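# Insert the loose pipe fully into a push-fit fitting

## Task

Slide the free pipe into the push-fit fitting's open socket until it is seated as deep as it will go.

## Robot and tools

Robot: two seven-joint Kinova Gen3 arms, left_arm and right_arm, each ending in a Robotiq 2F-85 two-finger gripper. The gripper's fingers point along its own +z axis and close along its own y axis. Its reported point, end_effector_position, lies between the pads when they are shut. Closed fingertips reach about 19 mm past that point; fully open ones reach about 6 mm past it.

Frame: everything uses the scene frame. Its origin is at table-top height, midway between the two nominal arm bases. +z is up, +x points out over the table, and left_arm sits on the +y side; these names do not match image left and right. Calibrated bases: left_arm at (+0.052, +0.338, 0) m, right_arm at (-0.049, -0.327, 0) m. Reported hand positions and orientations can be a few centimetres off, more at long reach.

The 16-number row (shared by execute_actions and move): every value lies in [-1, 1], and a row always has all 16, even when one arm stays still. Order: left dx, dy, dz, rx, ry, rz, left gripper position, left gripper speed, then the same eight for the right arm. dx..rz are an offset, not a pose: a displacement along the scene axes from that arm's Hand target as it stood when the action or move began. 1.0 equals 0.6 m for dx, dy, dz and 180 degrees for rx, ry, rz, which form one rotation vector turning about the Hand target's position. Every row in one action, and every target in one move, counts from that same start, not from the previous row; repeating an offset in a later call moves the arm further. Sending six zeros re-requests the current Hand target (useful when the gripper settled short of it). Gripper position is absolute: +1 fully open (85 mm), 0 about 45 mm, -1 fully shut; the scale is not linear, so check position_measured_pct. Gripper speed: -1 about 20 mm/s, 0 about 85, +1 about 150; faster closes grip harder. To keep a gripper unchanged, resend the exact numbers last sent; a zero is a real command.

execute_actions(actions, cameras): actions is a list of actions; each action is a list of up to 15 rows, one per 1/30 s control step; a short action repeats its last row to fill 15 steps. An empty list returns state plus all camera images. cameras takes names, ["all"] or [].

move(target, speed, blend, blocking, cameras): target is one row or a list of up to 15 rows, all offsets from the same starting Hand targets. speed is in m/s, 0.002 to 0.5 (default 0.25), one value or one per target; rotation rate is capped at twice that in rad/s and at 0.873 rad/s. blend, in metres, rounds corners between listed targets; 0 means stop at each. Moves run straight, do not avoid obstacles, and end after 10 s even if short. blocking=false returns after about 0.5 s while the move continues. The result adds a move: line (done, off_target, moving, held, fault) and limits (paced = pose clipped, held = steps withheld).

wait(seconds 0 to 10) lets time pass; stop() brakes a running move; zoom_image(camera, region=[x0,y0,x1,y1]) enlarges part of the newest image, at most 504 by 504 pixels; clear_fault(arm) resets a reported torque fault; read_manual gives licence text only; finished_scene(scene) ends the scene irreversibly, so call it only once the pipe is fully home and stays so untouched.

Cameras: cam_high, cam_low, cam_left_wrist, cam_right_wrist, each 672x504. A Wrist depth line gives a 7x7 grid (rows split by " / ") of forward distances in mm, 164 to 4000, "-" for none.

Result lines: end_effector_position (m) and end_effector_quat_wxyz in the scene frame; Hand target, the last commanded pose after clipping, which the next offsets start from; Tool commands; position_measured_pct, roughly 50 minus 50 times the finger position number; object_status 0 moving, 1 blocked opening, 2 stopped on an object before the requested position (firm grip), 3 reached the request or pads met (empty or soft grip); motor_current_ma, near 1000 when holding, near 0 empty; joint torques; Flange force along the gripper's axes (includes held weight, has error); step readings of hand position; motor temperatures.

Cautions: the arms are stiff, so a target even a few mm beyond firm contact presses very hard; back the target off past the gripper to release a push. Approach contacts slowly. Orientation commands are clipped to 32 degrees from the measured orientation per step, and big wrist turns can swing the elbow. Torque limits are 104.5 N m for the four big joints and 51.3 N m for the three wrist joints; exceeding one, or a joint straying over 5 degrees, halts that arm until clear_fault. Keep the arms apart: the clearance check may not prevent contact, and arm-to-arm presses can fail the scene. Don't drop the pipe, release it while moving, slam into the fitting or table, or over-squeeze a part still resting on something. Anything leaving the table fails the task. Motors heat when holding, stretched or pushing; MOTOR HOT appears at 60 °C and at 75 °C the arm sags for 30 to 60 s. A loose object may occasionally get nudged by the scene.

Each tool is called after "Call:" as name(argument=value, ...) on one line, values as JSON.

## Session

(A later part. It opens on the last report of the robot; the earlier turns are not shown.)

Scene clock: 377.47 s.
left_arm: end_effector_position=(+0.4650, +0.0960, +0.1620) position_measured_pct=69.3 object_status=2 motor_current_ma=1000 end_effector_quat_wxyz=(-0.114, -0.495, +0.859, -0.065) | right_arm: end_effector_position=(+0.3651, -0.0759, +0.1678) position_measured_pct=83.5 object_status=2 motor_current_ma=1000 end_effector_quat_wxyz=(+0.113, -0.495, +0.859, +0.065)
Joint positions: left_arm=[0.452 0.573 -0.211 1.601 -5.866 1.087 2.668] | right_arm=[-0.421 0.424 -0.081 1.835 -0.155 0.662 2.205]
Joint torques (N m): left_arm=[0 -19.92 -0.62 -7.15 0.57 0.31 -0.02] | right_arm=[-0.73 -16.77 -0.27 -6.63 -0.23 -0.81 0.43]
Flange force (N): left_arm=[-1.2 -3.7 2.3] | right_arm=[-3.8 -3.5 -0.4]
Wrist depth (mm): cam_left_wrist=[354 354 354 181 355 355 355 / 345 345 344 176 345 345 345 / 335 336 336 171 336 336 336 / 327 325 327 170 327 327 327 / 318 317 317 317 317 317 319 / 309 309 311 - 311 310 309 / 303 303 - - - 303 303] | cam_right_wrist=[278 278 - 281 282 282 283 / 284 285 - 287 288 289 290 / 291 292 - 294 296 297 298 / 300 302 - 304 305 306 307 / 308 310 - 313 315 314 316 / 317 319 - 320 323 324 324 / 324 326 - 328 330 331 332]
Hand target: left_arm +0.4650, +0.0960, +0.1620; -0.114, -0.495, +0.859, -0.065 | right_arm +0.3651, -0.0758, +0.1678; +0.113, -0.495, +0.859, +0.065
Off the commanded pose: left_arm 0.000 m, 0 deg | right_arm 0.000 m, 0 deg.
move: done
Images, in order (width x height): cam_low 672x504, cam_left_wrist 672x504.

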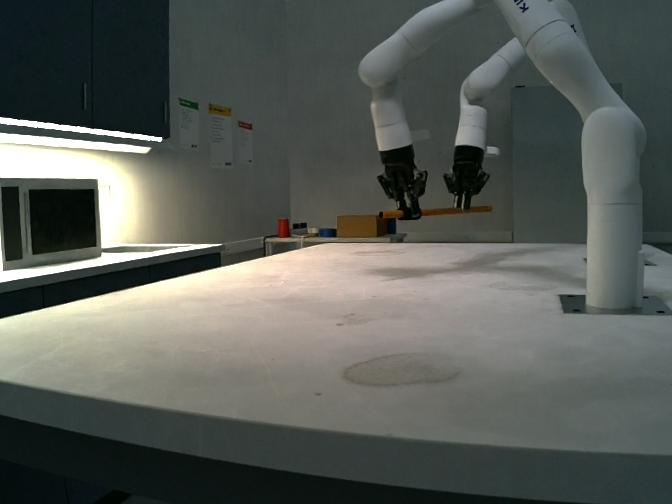

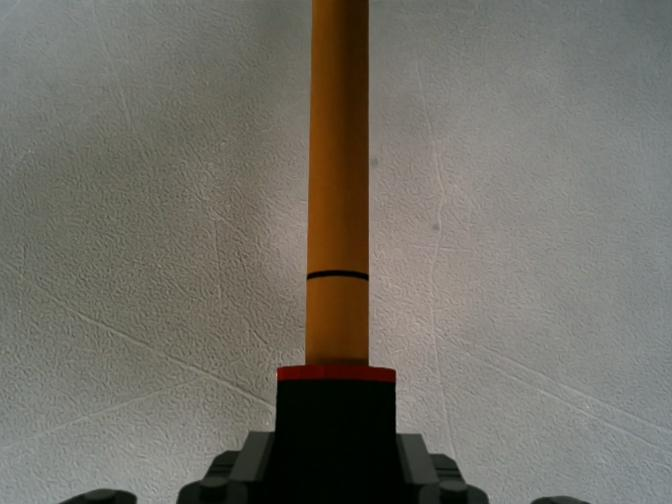

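Call:
move(target=[0, 0, 0, 0, 0, 0, -0.6, -1, 0.005, 0.00866, 0, 0, 0, 0, -0.85, -1], speed=0.03, cameras=["cam_left_wrist"])

Scene clock: 380.27 s.
left_arm: end_effector_position=(+0.4651, +0.0961, +0.1620) position_measured_pct=69.3 object_status=2 motor_current_ma=1000 end_effector_quat_wxyz=(-0.114, -0.495, +0.859, -0.065) | right_arm: end_effector_position=(+0.3680, -0.0707, +0.1677) position_measured_pct=83.5 object_status=2 motor_current_ma=1000 end_effector_quat_wxyz=(+0.113, -0.495, +0.859, +0.065)
Joint positions: left_arm=[0.452 0.573 -0.211 1.601 -5.866 1.087 2.668] | right_arm=[-0.431 0.433 -0.079 1.819 -0.152 0.668 2.195]
Joint torques (N m): left_arm=[5.55 -20 5.19 -6.12 3.64 1.96 -0.01] | right_arm=[-3.68 -18.13 -3 -12.11 -1.55 -3.98 0.44]
Flange force (N): left_arm=[-12.6 -3.9 -0.7] | right_arm=[8.4 -3.5 -4.0]
Wrist depth (mm): cam_left_wrist=[354 354 354 181 354 355 354 / 345 344 344 176 344 345 345 / 335 335 335 171 336 336 335 / 327 325 327 171 327 327 327 / 318 317 317 317 317 317 318 / 309 309 311 - 311 310 309 / 303 303 - - - 303 304] | cam_right_wrist=[277 278 - 280 282 283 283 / 284 285 - 287 289 290 290 / 291 292 - 293 296 296 298 / 300 301 - 303 305 305 307 / 308 309 - 311 313 314 316 / 316 318 - 319 322 323 325 / 325 325 - 327 329 331 332]
Hand target: left_arm +0.4650, +0.0960, +0.1620; -0.114, -0.495, +0.859, -0.065 | right_arm +0.3681, -0.0707, +0.1678; +0.113, -0.495, +0.859, +0.065
Off the commanded pose: left_arm 0.000 m, 0 deg | right_arm 0.000 m, 0 deg.
move: done
Images, in order (width x height): cam_left_wrist 672x504.

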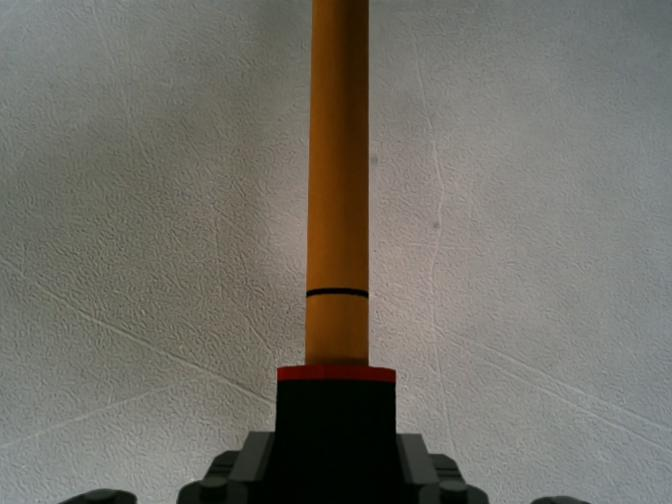

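Call:
move(target=[0, 0, 0, 0, 0, 0, -0.6, -1, 0.00417, 0.00722, 0, 0, 0, 0, -0.85, -1], speed=0.03, cameras=["cam_left_wrist"])

Call:
zoom_image(camera="cam_left_wrist", region=[256, 260, 416, 380])

Scene clock: 385.97 s.
left_arm: end_effector_position=(+0.4650, +0.0960, +0.1620) position_measured_pct=69.3 object_status=2 motor_current_ma=1000 end_effector_quat_wxyz=(-0.114, -0.495, +0.859, -0.065) | right_arm: end_effector_position=(+0.3706, -0.0663, +0.1678) position_measured_pct=83.5 object_status=2 motor_current_ma=1000 end_effector_quat_wxyz=(+0.113, -0.495, +0.859, +0.065)
Joint positions: left_arm=[0.452 0.573 -0.211 1.601 -5.866 1.087 2.667] | right_arm=[-0.438 0.441 -0.077 1.805 -0.15 0.673 2.187]
Joint torques (N m): left_arm=[9.21 -19.95 9.07 -5.39 5.62 3.11 -0.01] | right_arm=[-5.46 -19.08 -4.78 -15.64 -2.44 -6.15 0.43]
Flange force (N): left_arm=[-20.0 -3.9 -2.7] | right_arm=[15.8 -3.4 -6.5]
Wrist depth (mm): cam_left_wrist=[354 354 354 181 354 354 354 / 344 344 344 176 344 344 344 / 335 335 335 171 335 336 335 / 327 325 326 171 327 327 326 / 317 317 317 317 317 317 319 / 309 309 311 - 311 309 309 / 303 303 - - - 303 304] | cam_right_wrist=[277 279 - 280 281 283 283 / 284 285 - 287 289 291 289 / 291 292 - 294 295 296 298 / 299 301 - 303 304 306 307 / 308 309 - 311 313 315 316 / 316 317 - 320 322 323 324 / 324 324 - 327 329 329 331]
Hand target: left_arm +0.4650, +0.0960, +0.1620; -0.114, -0.495, +0.859, -0.065 | right_arm +0.3706, -0.0663, +0.1678; +0.113, -0.495, +0.859, +0.065
Off the commanded pose: left_arm 0.000 m, 0 deg | right_arm 0.000 m, 0 deg.
move: done
Images, in order (width x height): cam_left_wrist 672x504.

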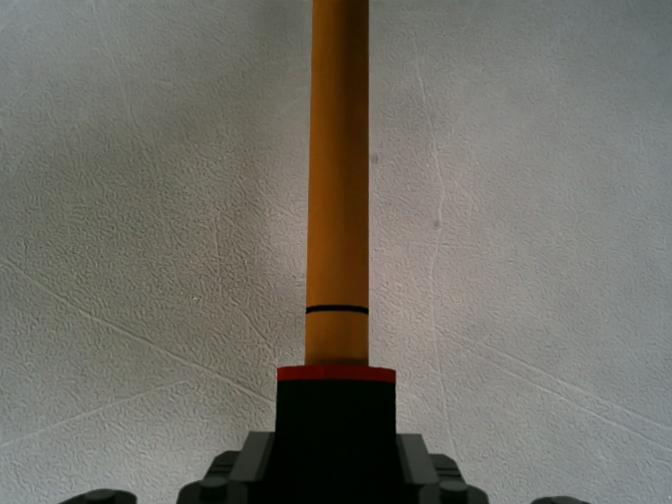

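Scaled by 3.150.

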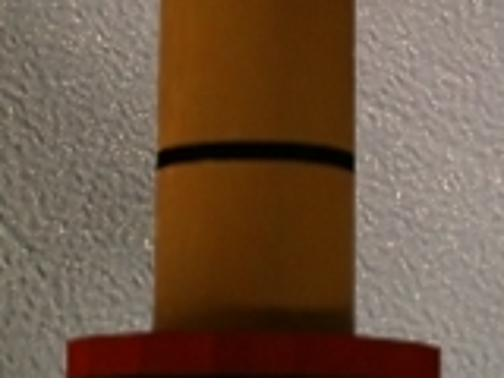

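Call:
move(target=[0, 0, 0, 0, 0, 0, -0.6, -1, 0.0075, 0.013, 0, 0, 0, 0, -0.85, -1], speed=0.03, cameras=["cam_left_wrist"])

Call:
zoom_image(camera="cam_left_wrist", region=[256, 260, 416, 380])

Scene clock: 393.90 s.
left_arm: end_effector_position=(+0.4650, +0.0960, +0.1620) position_measured_pct=69.3 object_status=2 motor_current_ma=1000 end_effector_quat_wxyz=(-0.114, -0.495, +0.859, -0.065) | right_arm: end_effector_position=(+0.3751, -0.0585, +0.1678) position_measured_pct=83.5 object_status=2 motor_current_ma=1000 end_effector_quat_wxyz=(+0.113, -0.495, +0.859, +0.065)
Joint positions: left_arm=[0.452 0.573 -0.211 1.601 -5.866 1.087 2.667] | right_arm=[-0.452 0.456 -0.074 1.78 -0.145 0.682 2.173]
Joint torques (N m): left_arm=[9.21 -19.99 9.14 -5.5 5.67 3.06 0] | right_arm=[-5.59 -19.48 -4.81 -15.71 -2.4 -6.22 0.45]
Flange force (N): left_arm=[-20.0 -3.6 -2.6] | right_arm=[15.8 -3.7 -6.4]
Wrist depth (mm): cam_left_wrist=[353 354 354 181 355 354 354 / 344 344 345 176 344 345 345 / 335 335 335 171 335 336 335 / 327 324 326 171 326 327 326 / 316 317 317 317 317 317 318 / 309 309 310 - 310 309 309 / 303 303 - - - 303 303] | cam_right_wrist=[277 278 - 280 282 282 284 / 284 284 - 287 288 289 290 / 291 291 - 294 295 297 297 / 298 301 - 302 305 305 307 / 308 309 - 311 313 314 315 / 316 318 - 320 322 322 324 / 323 325 - 326 329 330 331]
Hand target: left_arm +0.4650, +0.0960, +0.1620; -0.114, -0.495, +0.859, -0.065 | right_arm +0.3751, -0.0585, +0.1678; +0.113, -0.495, +0.859, +0.065
Off the commanded pose: left_arm 0.000 m, 0 deg | right_arm 0.000 m, 0 deg.
move: done
Images, in order (width x height): cam_left_wrist 672x504.

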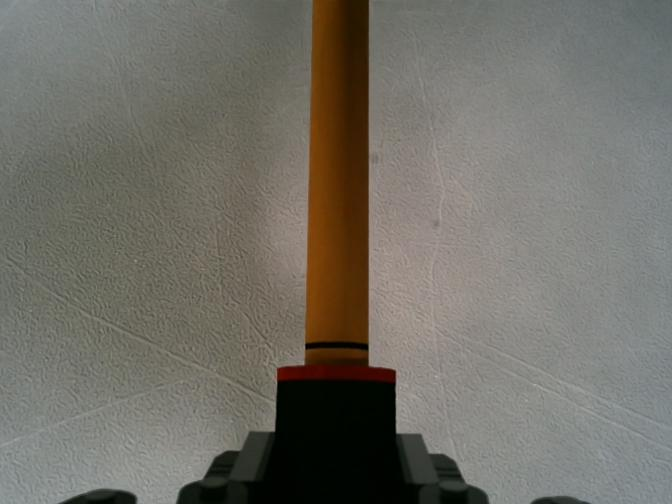

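Scaled by 3.150.

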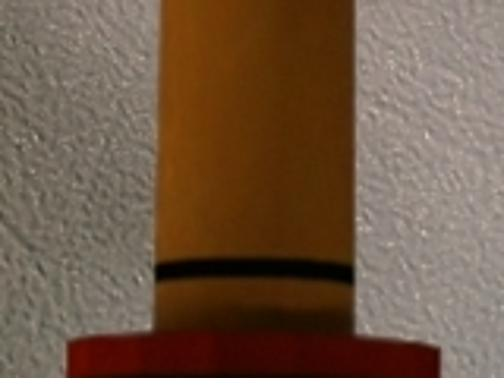

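Call:
move(target=[0, 0, 0, 0, 0, 0, -0.6, -1, 0.00375, 0.0065, 0, 0, 0, 0, -0.85, -1], speed=0.03, cameras=["cam_left_wrist", "cam_right_wrist"])

Call:
zoom_image(camera="cam_left_wrist", region=[256, 260, 416, 380])

Scene clock: 407.30 s.
left_arm: end_effector_position=(+0.4650, +0.0959, +0.1620) position_measured_pct=69.3 object_status=2 motor_current_ma=1000 end_effector_quat_wxyz=(-0.114, -0.495, +0.859, -0.065) | right_arm: end_effector_position=(+0.3773, -0.0546, +0.1678) position_measured_pct=83.5 object_status=2 motor_current_ma=1000 end_effector_quat_wxyz=(+0.113, -0.495, +0.859, +0.065)
Joint positions: left_arm=[0.452 0.573 -0.211 1.601 -5.866 1.087 2.667] | right_arm=[-0.459 0.463 -0.072 1.768 -0.143 0.687 2.166]
Joint torques (N m): left_arm=[9.14 -20 8.94 -5.56 5.62 3 -0.03] | right_arm=[-5.56 -19.63 -4.79 -15.63 -2.38 -6.12 0.45]
Flange force (N): left_arm=[-19.8 -3.6 -2.6] | right_arm=[15.6 -3.7 -6.2]
Wrist depth (mm): cam_left_wrist=[354 354 354 181 354 354 354 / 345 345 344 175 344 344 344 / 335 336 335 171 336 335 335 / 327 325 327 171 327 326 327 / 317 317 317 317 317 317 318 / 309 309 311 - 310 309 309 / 303 303 - - - 303 303] | cam_right_wrist=[277 278 - 280 282 283 283 / 284 284 - 287 288 289 291 / 291 293 - 294 296 297 298 / 299 300 - 304 305 306 306 / 307 309 - 311 313 313 315 / 317 317 - 320 322 323 323 / 323 325 - 327 329 330 332]
Hand target: left_arm +0.4650, +0.0960, +0.1620; -0.114, -0.495, +0.859, -0.065 | right_arm +0.3773, -0.0546, +0.1678; +0.113, -0.495, +0.859, +0.065
Off the commanded pose: left_arm 0.000 m, 0 deg | right_arm 0.000 m, 0 deg.
move: done
Images, in order (width x height): cam_left_wrist 672x504, cam_right_wrist 672x504.

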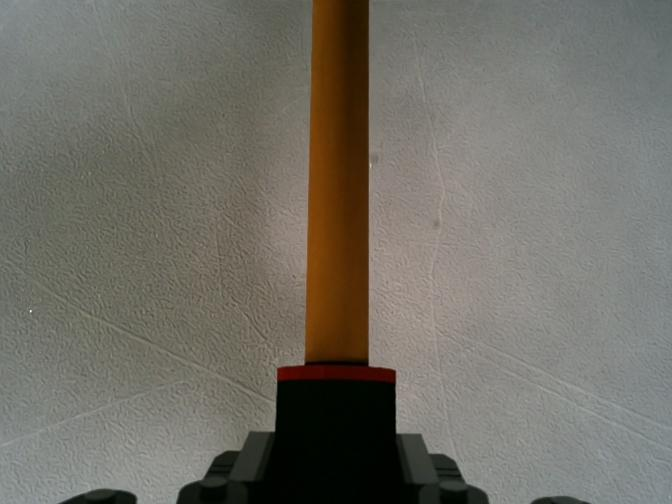

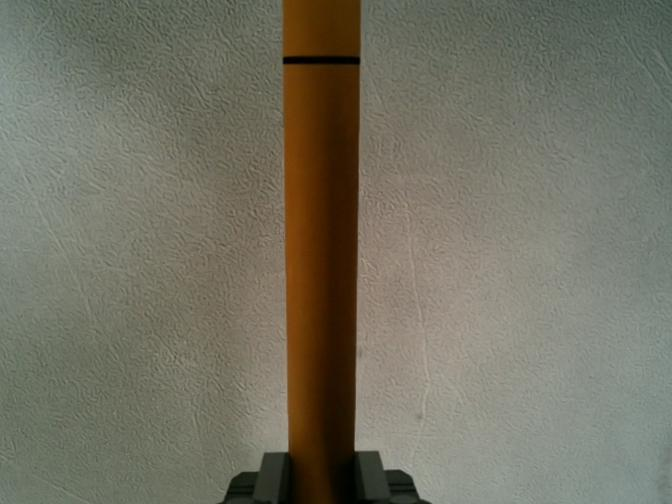

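Scaled by 3.150.

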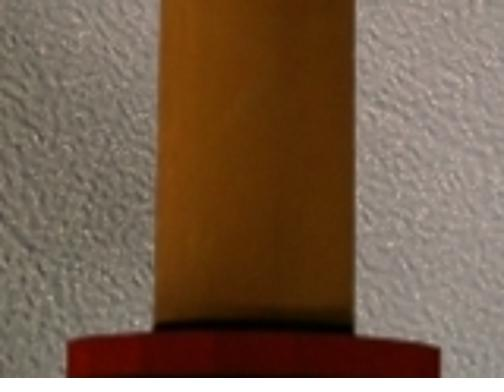

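Call:
move(target=[0, 0, 0, 0, 0, 0, -0.6, -1, 0.00167, 0.00289, 0, 0, 0, 0, -0.85, -1], speed=0.02, cameras=["cam_left_wrist"])

Scene clock: 410.50 s.
left_arm: end_effector_position=(+0.4650, +0.0961, +0.1620) position_measured_pct=69.3 object_status=2 motor_current_ma=1000 end_effector_quat_wxyz=(-0.114, -0.495, +0.859, -0.065) | right_arm: end_effector_position=(+0.3783, -0.0529, +0.1677) position_measured_pct=83.5 object_status=2 motor_current_ma=1000 end_effector_quat_wxyz=(+0.113, -0.495, +0.859, +0.065)
Joint positions: left_arm=[0.452 0.573 -0.211 1.601 -5.866 1.087 2.667] | right_arm=[-0.461 0.466 -0.071 1.762 -0.142 0.689 2.163]
Joint torques (N m): left_arm=[13.41 -19.96 13.51 -4.57 7.91 4.4 0] | right_arm=[-7.53 -20.66 -6.67 -19.89 -3.36 -8.74 0.43]
Flange force (N): left_arm=[-28.6 -4.0 -4.9] | right_arm=[24.6 -3.2 -9.1]
Wrist depth (mm): cam_left_wrist=[353 353 354 181 353 354 354 / 344 344 344 176 345 344 344 / 335 335 336 171 335 335 335 / 327 325 326 171 327 327 327 / 317 316 316 316 317 317 318 / 309 309 311 - 311 309 309 / 303 303 - - - 303 303] | cam_right_wrist=[277 279 - 280 281 282 283 / 283 285 - 286 288 289 290 / 291 292 - 294 295 297 297 / 299 301 - 303 305 305 306 / 308 308 - 311 312 314 315 / 316 316 - 319 322 322 324 / 323 324 - 327 329 330 331]
Hand target: left_arm +0.4650, +0.0960, +0.1620; -0.114, -0.495, +0.859, -0.065 | right_arm +0.3783, -0.0529, +0.1678; +0.113, -0.495, +0.859, +0.065
Off the commanded pose: left_arm 0.000 m, 0 deg | right_arm 0.000 m, 0 deg.
move: done
Images, in order (width x height): cam_left_wrist 672x504.

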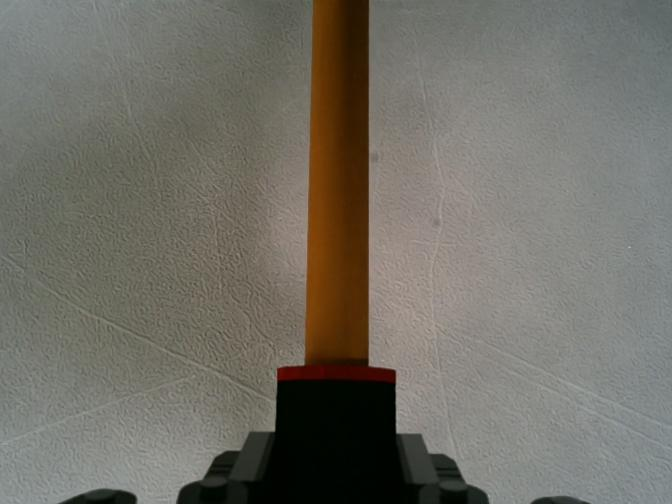

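Call:
move(target=[0, 0, 0, 0, 0, 0, -0.6, -1, 0.00125, 0.00217, 0, 0, 0, 0, -0.85, -1], speed=0.02, cameras=["cam_left_wrist"])

Scene clock: 412.90 s.
left_arm: end_effector_position=(+0.4650, +0.0960, +0.1620) position_measured_pct=69.3 object_status=2 motor_current_ma=1000 end_effector_quat_wxyz=(-0.114, -0.495, +0.859, -0.065) | right_arm: end_effector_position=(+0.3791, -0.0516, +0.1678) position_measured_pct=83.5 object_status=2 motor_current_ma=1000 end_effector_quat_wxyz=(+0.113, -0.495, +0.859, +0.065)
Joint positions: left_arm=[0.452 0.573 -0.211 1.601 -5.866 1.087 2.667] | right_arm=[-0.463 0.468 -0.071 1.758 -0.141 0.691 2.161]
Joint torques (N m): left_arm=[18.94 -19.98 19.22 -3.58 10.99 6.05 0.04] | right_arm=[-10.48 -21.81 -9.46 -25.1 -4.67 -11.96 0.42]
Flange force (N): left_arm=[-39.9 -3.9 -7.8] | right_arm=[36.2 -3.6 -12.9]
Wrist depth (mm): cam_left_wrist=[353 354 353 181 353 353 354 / 344 344 343 176 343 343 344 / 335 335 335 171 335 335 335 / 326 325 326 170 326 327 326 / 316 316 317 317 317 317 318 / 309 309 311 - 311 309 309 / 303 303 - - - 303 303] | cam_right_wrist=[276 278 - 279 281 282 283 / 284 285 - 286 288 289 290 / 291 291 - 294 295 296 298 / 298 300 - 302 304 305 306 / 308 309 - 311 312 314 315 / 314 317 - 318 321 321 323 / 322 323 - 326 328 329 330]
Hand target: left_arm +0.4650, +0.0960, +0.1620; -0.114, -0.495, +0.859, -0.065 | right_arm +0.3791, -0.0516, +0.1678; +0.113, -0.495, +0.859, +0.065
Off the commanded pose: left_arm 0.000 m, 0 deg | right_arm 0.000 m, 0 deg.
move: done
Images, in order (width x height): cam_left_wrist 672x504.

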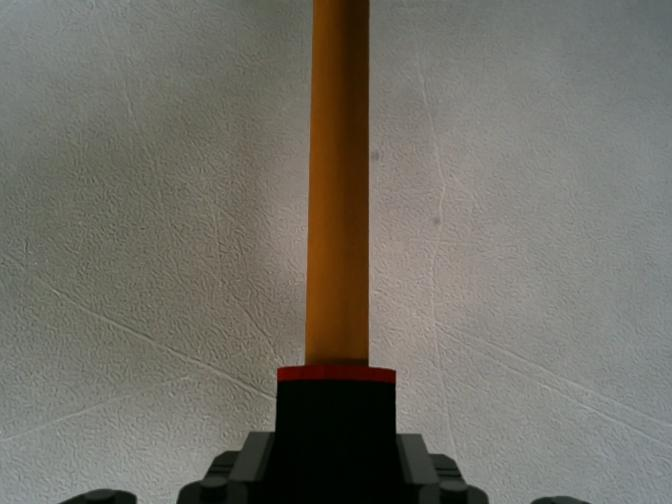

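Call:
execute_actions(actions=[], cameras=["cam_high", "cam_low", "cam_left_wrist"])

Call:
zoom_image(camera="cam_left_wrist", region=[296, 340, 376, 400])

Call:
zoom_image(camera="cam_high", region=[310, 190, 390, 240])

Call:
zoom_image(camera="cam_low", region=[374, 196, 434, 226])

Scene clock: 424.77 s.
left_arm: end_effector_position=(+0.4650, +0.0960, +0.1620) position_measured_pct=69.3 object_status=2 motor_current_ma=1000 end_effector_quat_wxyz=(-0.114, -0.495, +0.859, -0.065) | right_arm: end_effector_position=(+0.3791, -0.0516, +0.1678) position_measured_pct=83.5 object_status=2 motor_current_ma=1000 end_effector_quat_wxyz=(+0.113, -0.495, +0.859, +0.065)
Joint positions: left_arm=[0.452 0.573 -0.211 1.601 -5.866 1.087 2.667] | right_arm=[-0.463 0.468 -0.071 1.758 -0.141 0.691 2.161]
Joint velocities: within noise
Joint torques (N m): left_arm=[18.96 -19.97 19.34 -3.62 11.03 6.04 0.02] | right_arm=[-10.54 -21.89 -9.47 -25.18 -4.71 -12.02 0.42]
Motor temperatures (°C): left_arm=[36 42 31 31 39 37 43] | right_arm=[33 39 28 31 33 38 41]
Flange force (N): left_arm=[-39.9 -3.7 -7.9] | right_arm=[36.3 -3.7 -12.9]
Wrist depth (mm): cam_left_wrist=[353 353 354 181 353 353 354 / 344 344 344 176 344 344 344 / 335 335 335 171 335 335 335 / 327 325 327 170 326 326 326 / 317 316 317 317 317 316 318 / 309 309 311 - 311 309 309 / 303 304 - - - 303 303] | cam_right_wrist=[277 278 - 280 282 282 283 / 284 285 - 287 288 289 290 / 291 292 - 293 295 296 297 / 299 300 - 303 304 305 306 / 307 309 - 311 312 314 315 / 316 317 - 319 320 322 323 / 323 324 - 325 328 328 331]
Hand target: left_arm +0.4650, +0.0960, +0.1620; -0.114, -0.495, +0.859, -0.065 | right_arm +0.3791, -0.0516, +0.1678; +0.113, -0.495, +0.859, +0.065
Tool commands: left_gripper/position=-0.6 left_gripper/speed=-1.0 right_gripper/position=-0.85 right_gripper/speed=-1.0
Off the commanded pose: left_arm 0.000 m, 0 deg | right_arm 0.000 m, 0 deg.
Images, in order (width x height): cam_high 672x504, cam_low 672x504, cam_left_wrist 672x504.

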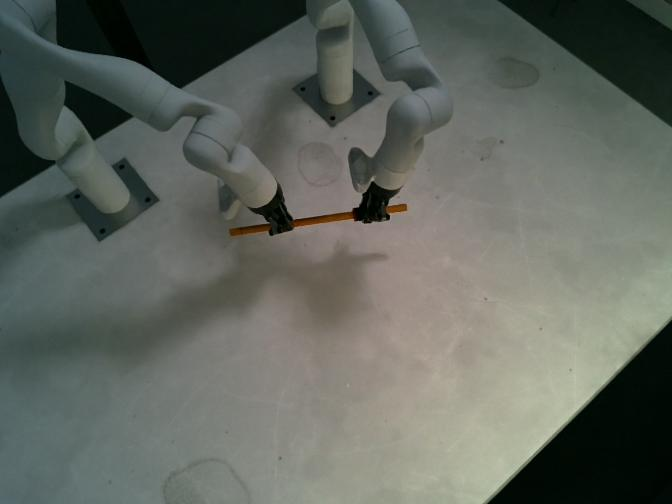

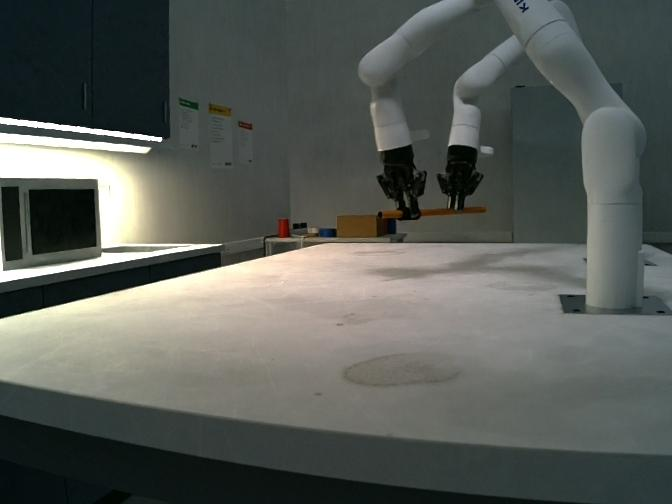

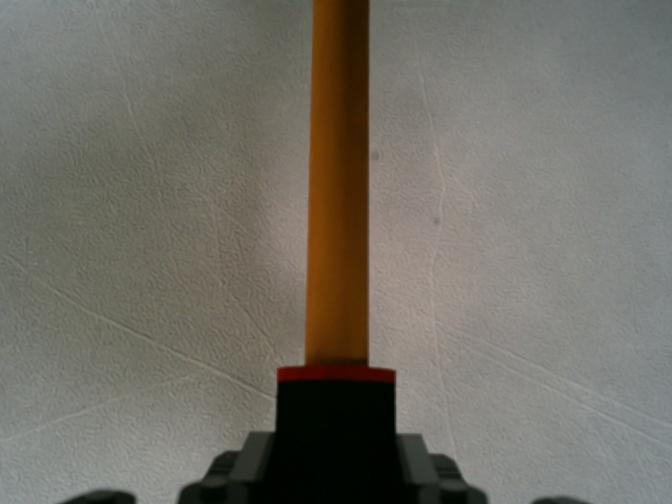

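Scaled by 6.300.

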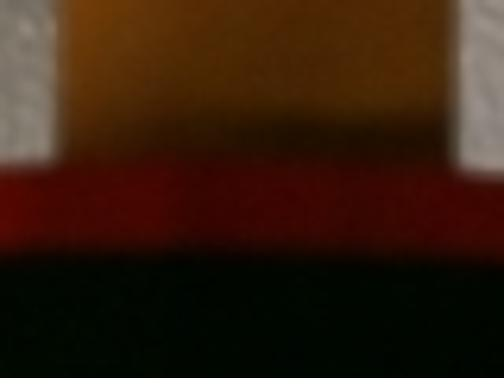

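Scaled by 6.300 from the camera's 672x504 image, which has a finer 960x720 frame.

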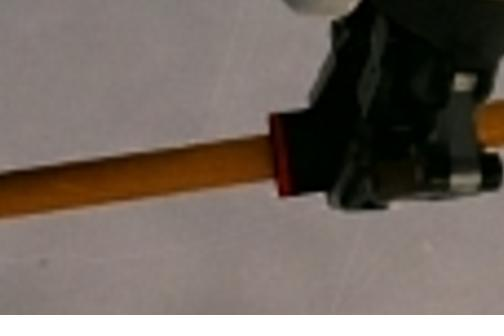

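Scaled by 8.400 from the camera's 672x504 image, which has a finer 960x720 frame.

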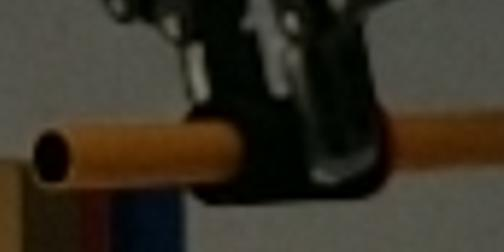

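Call:
move(target=[[0, 0, 0, 0, 0, 0, -0.6, -1, -0.00292, -0.00505, 0, 0, 0, 0, -0.85, -1], [0, 0, -0.2242, 0, 0, 0, -0.6, -1, -0.00292, -0.00505, -0.2242, 0, 0, 0, -0.85, -1]], speed=[0.02, 0.08], cameras=["cam_left_wrist", "cam_low"])

Call:
zoom_image(camera="cam_low", region=[360, 200, 520, 290])

Scene clock: 452.57 s.
left_arm: end_effector_position=(+0.4650, +0.0960, +0.0274) position_measured_pct=69.3 object_status=2 motor_current_ma=1000 end_effector_quat_wxyz=(-0.114, -0.495, +0.859, -0.065) | right_arm: end_effector_position=(+0.3773, -0.0547, +0.0333) position_measured_pct=83.5 object_status=2 motor_current_ma=1000 end_effector_quat_wxyz=(+0.113, -0.495, +0.859, +0.065)
Joint positions: left_arm=[0.41 0.792 -0.146 1.716 -5.755 0.774 2.511] | right_arm=[-0.432 0.712 -0.113 1.889 -0.163 0.318 2.225]
Joint torques (N m): left_arm=[7.7 -21.18 8.75 -3.83 3.52 3.24 0] | right_arm=[-5.08 -22.69 -5.32 -12.63 -1.04 -4.98 0.51]
Flange force (N): left_arm=[-17.1 -2.4 -0.8] | right_arm=[13.2 -4.5 -4.2]
Wrist depth (mm): cam_left_wrist=[204 204 204 180 204 204 204 / 199 199 199 176 199 199 198 / 194 193 193 171 193 193 193 / 187 188 188 168 188 188 188 / 183 183 183 - 183 183 183 / 178 178 178 - 178 178 178 / 176 176 - - - 176 176] | cam_right_wrist=[- - - - - - - / - - - - - - - / - - - - - - - / - - 165 - 166 166 167 / 167 167 168 - 170 170 171 / 171 172 173 - 174 175 176 / 175 176 177 - 178 179 180]
Hand target: left_arm +0.4650, +0.0960, +0.0275; -0.114, -0.495, +0.859, -0.065 | right_arm +0.3773, -0.0546, +0.0333; +0.113, -0.495, +0.859, +0.065
Off the commanded pose: left_arm 0.000 m, 0 deg | right_arm 0.000 m, 0 deg.
move: done
Images, in order (width x height): cam_low 672x504, cam_left_wrist 672x504.

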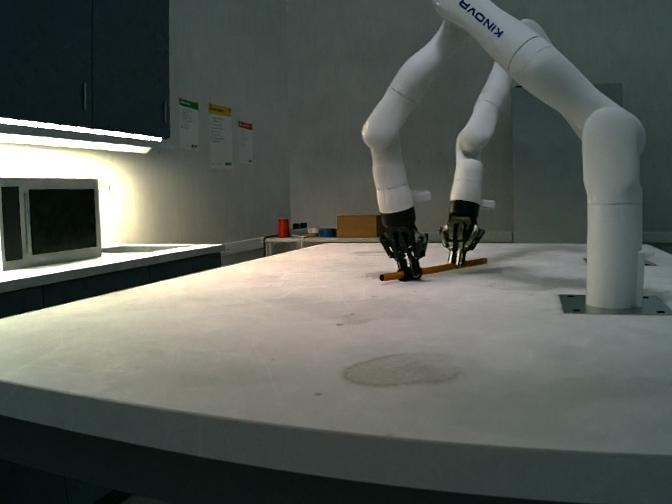

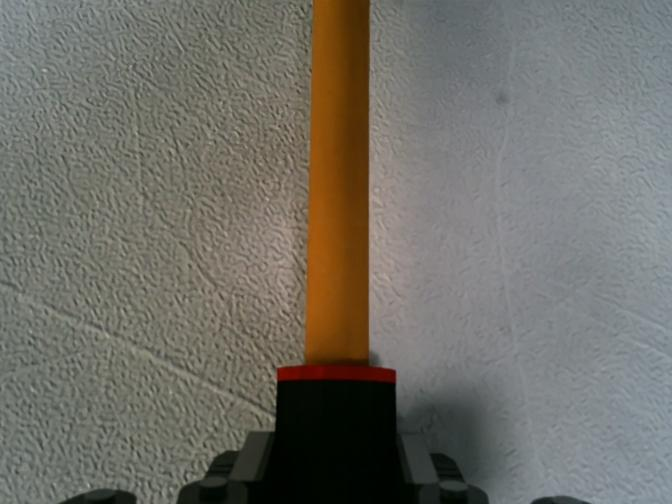

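Scaled by 3.150 from the camera's 672x504 image, which has a finer 960x720 frame.

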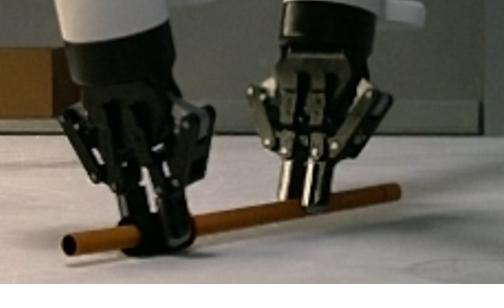

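Call:
move(target=[[0, 0, -0.0013, 0, 0, 0, -0.6, -1, -0.00167, -0.00289, -0.0013, 0, 0, 0, -0.85, -1], [0, 0, -0.0013, 0, 0, 0, -0.15, -1, -0.00167, -0.00289, -0.0013, 0, 0, 0, -0.85, -1], [0, 0, -0.0013, 0, 0, 0, -0.15, -1, -0.00167, -0.00289, -0.0073, 0.00674, -0.00389, 0, -0.85, -1]], speed=0.02, cameras=["cam_left_wrist", "cam_low"])

Call:
zoom_image(camera="cam_low", region=[360, 220, 520, 300])

Scene clock: 464.40 s.
left_arm: end_effector_position=(+0.4650, +0.0960, +0.0267) position_measured_pct=57.6 object_status=3 motor_current_ma=0 end_effector_quat_wxyz=(-0.114, -0.495, +0.859, -0.065) | right_arm: end_effector_position=(+0.3763, -0.0564, +0.0289) position_measured_pct=83.5 object_status=2 motor_current_ma=1000 end_effector_quat_wxyz=(+0.123, -0.494, +0.858, +0.071)
Joint positions: left_arm=[0.409 0.794 -0.146 1.716 -5.755 0.772 2.51] | right_arm=[-0.399 0.718 -0.145 1.918 -0.169 0.266 2.246]
Joint torques (N m): left_arm=[-0.1 -21.07 -0.38 -5.01 0.34 0.39 0.01] | right_arm=[-0.81 -19.25 -0.91 -4.1 -0.07 -0.91 0.42]
Flange force (N): left_arm=[-1.1 -2.7 3.1] | right_arm=[-2.9 -4.0 1.2]
Wrist depth (mm): cam_left_wrist=[204 204 204 182 204 204 204 / 198 198 198 178 198 198 198 / 193 193 193 173 193 193 193 / 187 188 188 169 188 188 188 / 182 182 182 - 182 182 182 / 177 178 178 - 178 178 178 / 175 175 - - - 175 175] | cam_right_wrist=[- - - - - - - / - - - - - - - / - - - - - - - / - - - - - - - / - - - - 166 166 167 / 167 167 168 - 170 170 171 / 171 171 172 - 173 174 175]
Hand target: left_arm +0.4650, +0.0960, +0.0267; -0.114, -0.495, +0.859, -0.065 | right_arm +0.3763, -0.0564, +0.0289; +0.123, -0.494, +0.858, +0.071
Off the commanded pose: left_arm 0.000 m, 0 deg | right_arm 0.000 m, 0 deg.
move: done
Images, in order (width x height): cam_low 672x504, cam_left_wrist 672x504.

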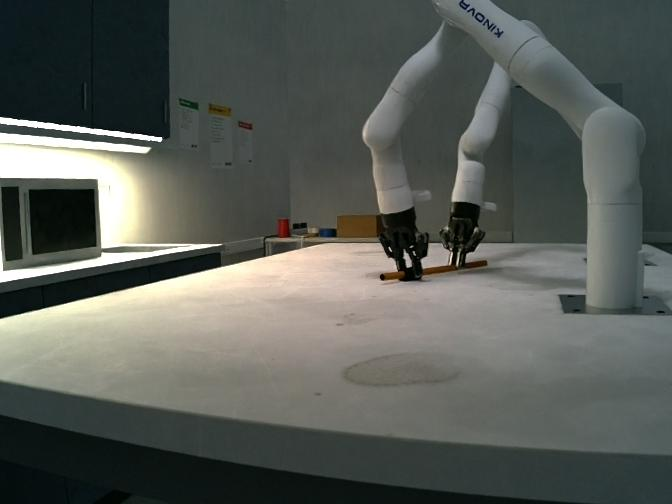

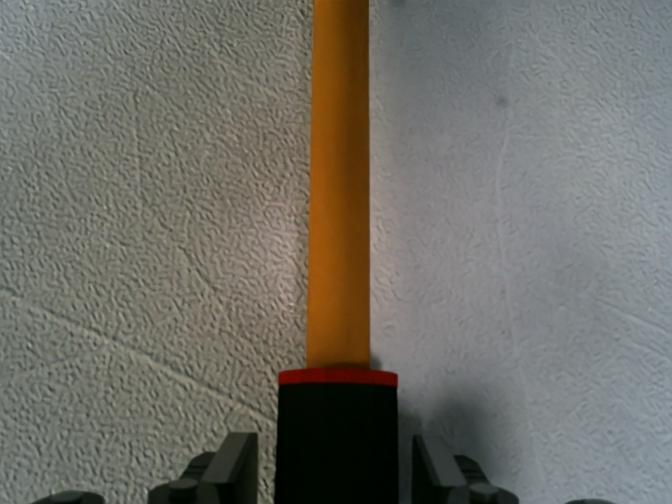

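Scaled by 3.150 from the camera's 672x504 image, which has a finer 960x720 frame.

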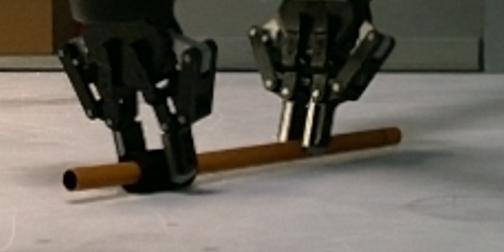

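Call:
move(target=[[0, 0, 0, 0, 0, 0, -0.15, -1, 0, 0, -0.0012, 0, 0, 0, -0.85, -1], [0, 0, 0, 0, 0, 0, -0.15, -1, 0, 0, -0.0012, 0, 0, 0, -0.35, -1], [0, 0, 0.2, 0, 0, 0, -0.15, -1, 0, 0, 0.2, 0, 0, 0, -0.35, -1]], speed=[0.02, 0.02, 0.12], cameras=["cam_left_wrist", "cam_low", "cam_high", "cam_right_wrist"])

Call:
zoom_image(camera="cam_low", region=[360, 220, 520, 300])

Call:
zoom_image(camera="cam_high", region=[200, 180, 440, 280])

Scene clock: 473.00 s.
left_arm: end_effector_position=(+0.4650, +0.0960, +0.1467) position_measured_pct=57.6 object_status=3 motor_current_ma=0 end_effector_quat_wxyz=(-0.114, -0.495, +0.859, -0.065) | right_arm: end_effector_position=(+0.3763, -0.0564, +0.1489) position_measured_pct=67.5 object_status=3 motor_current_ma=0 end_effector_quat_wxyz=(+0.123, -0.494, +0.857, +0.071)
Joint positions: left_arm=[0.449 0.594 -0.206 1.621 -5.855 1.049 2.651] | right_arm=[-0.424 0.482 -0.105 1.821 -0.156 0.595 2.192]
Joint torques (N m): left_arm=[-0.09 -19.8 -0.69 -6.83 0.52 0.27 0] | right_arm=[-0.68 -16.91 -0.34 -6 -0.17 -0.68 0.43]
Flange force (N): left_arm=[-0.9 -3.6 1.9] | right_arm=[-4.1 -3.3 -1.1]
Wrist depth (mm): cam_left_wrist=[337 337 338 334 338 338 338 / 328 329 328 325 328 329 329 / 320 319 320 318 320 320 320 / 311 311 312 308 312 311 312 / 302 302 301 301 302 302 302 / 294 295 294 279 294 295 294 / 289 289 288 263 289 289 289] | cam_right_wrist=[257 257 259 257 261 262 262 / 264 264 266 256 268 269 270 / 273 273 275 265 276 277 278 / 281 282 283 273 285 286 287 / 290 290 291 289 294 295 296 / 299 299 301 299 303 304 305 / 306 307 308 307 310 312 313]
Hand target: left_arm +0.4650, +0.0960, +0.1467; -0.114, -0.495, +0.859, -0.065 | right_arm +0.3763, -0.0564, +0.1489; +0.123, -0.494, +0.858, +0.071
Off the commanded pose: left_arm 0.000 m, 0 deg | right_arm 0.000 m, 0 deg.
move: done

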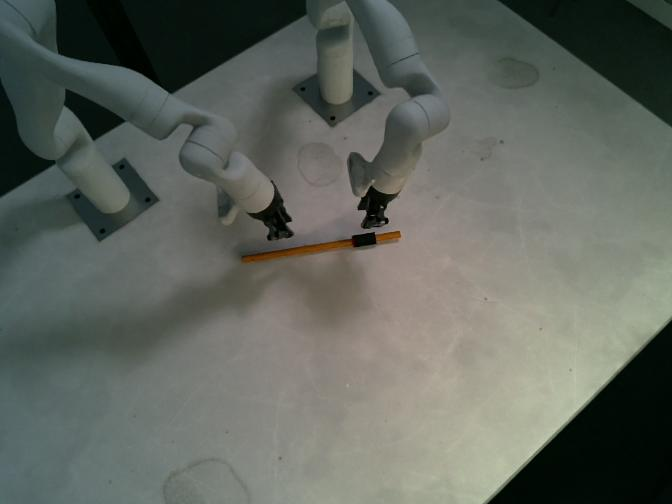

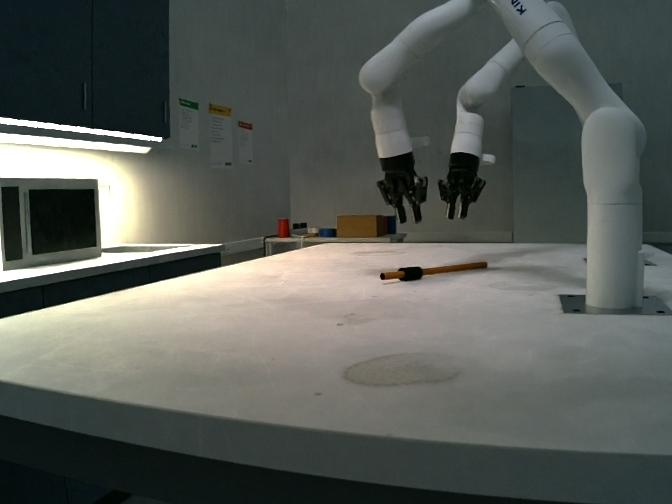

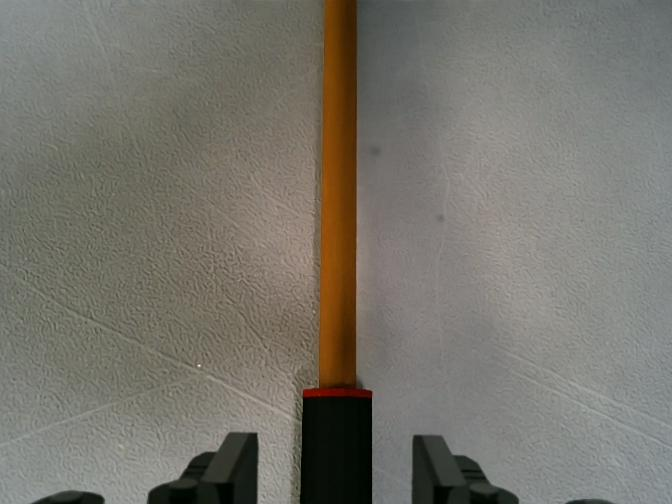

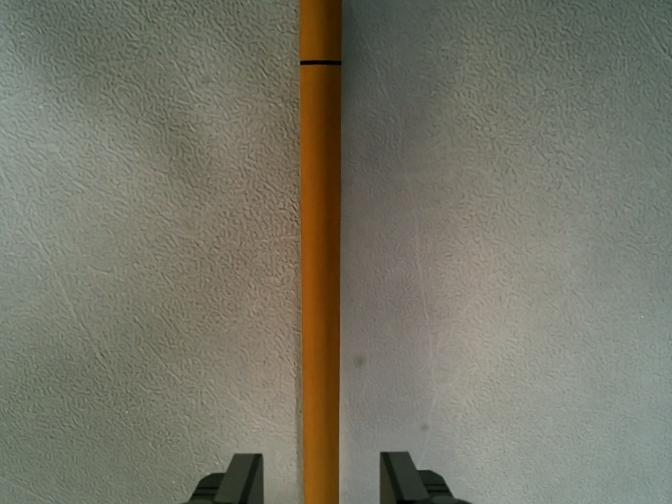

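Scaled by 3.150 from the camera's 672x504 image, which has a finer 960x720 frame.

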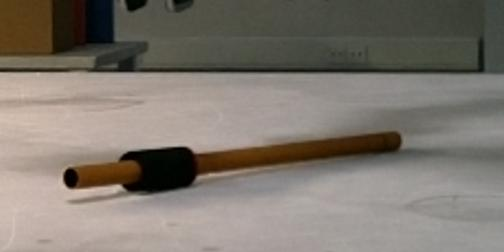

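Scaled by 2.100 from the camera's 672x504 image, which has a finer 960x720 frame.

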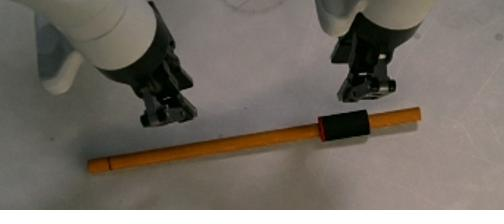

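Call:
zoom_image(camera="cam_left_wrist", region=[296, 350, 376, 410])

Call:
zoom_image(camera="cam_high", region=[335, 220, 415, 260])

Scaled by 6.300.

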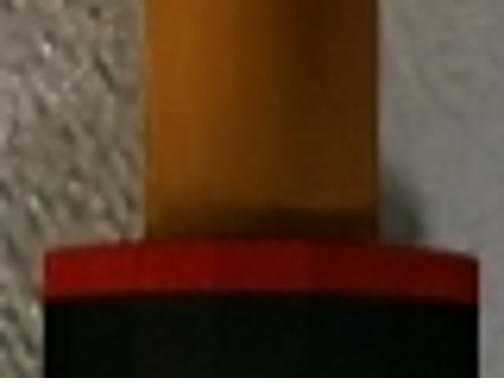

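Scaled by 6.300 from the camera's 672x504 image, which has a finer 960x720 frame.

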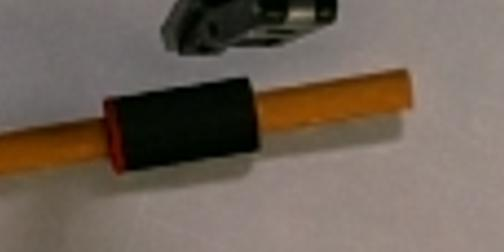

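Call:
finished_scene(scene=1)

The scene is finished: the task was done.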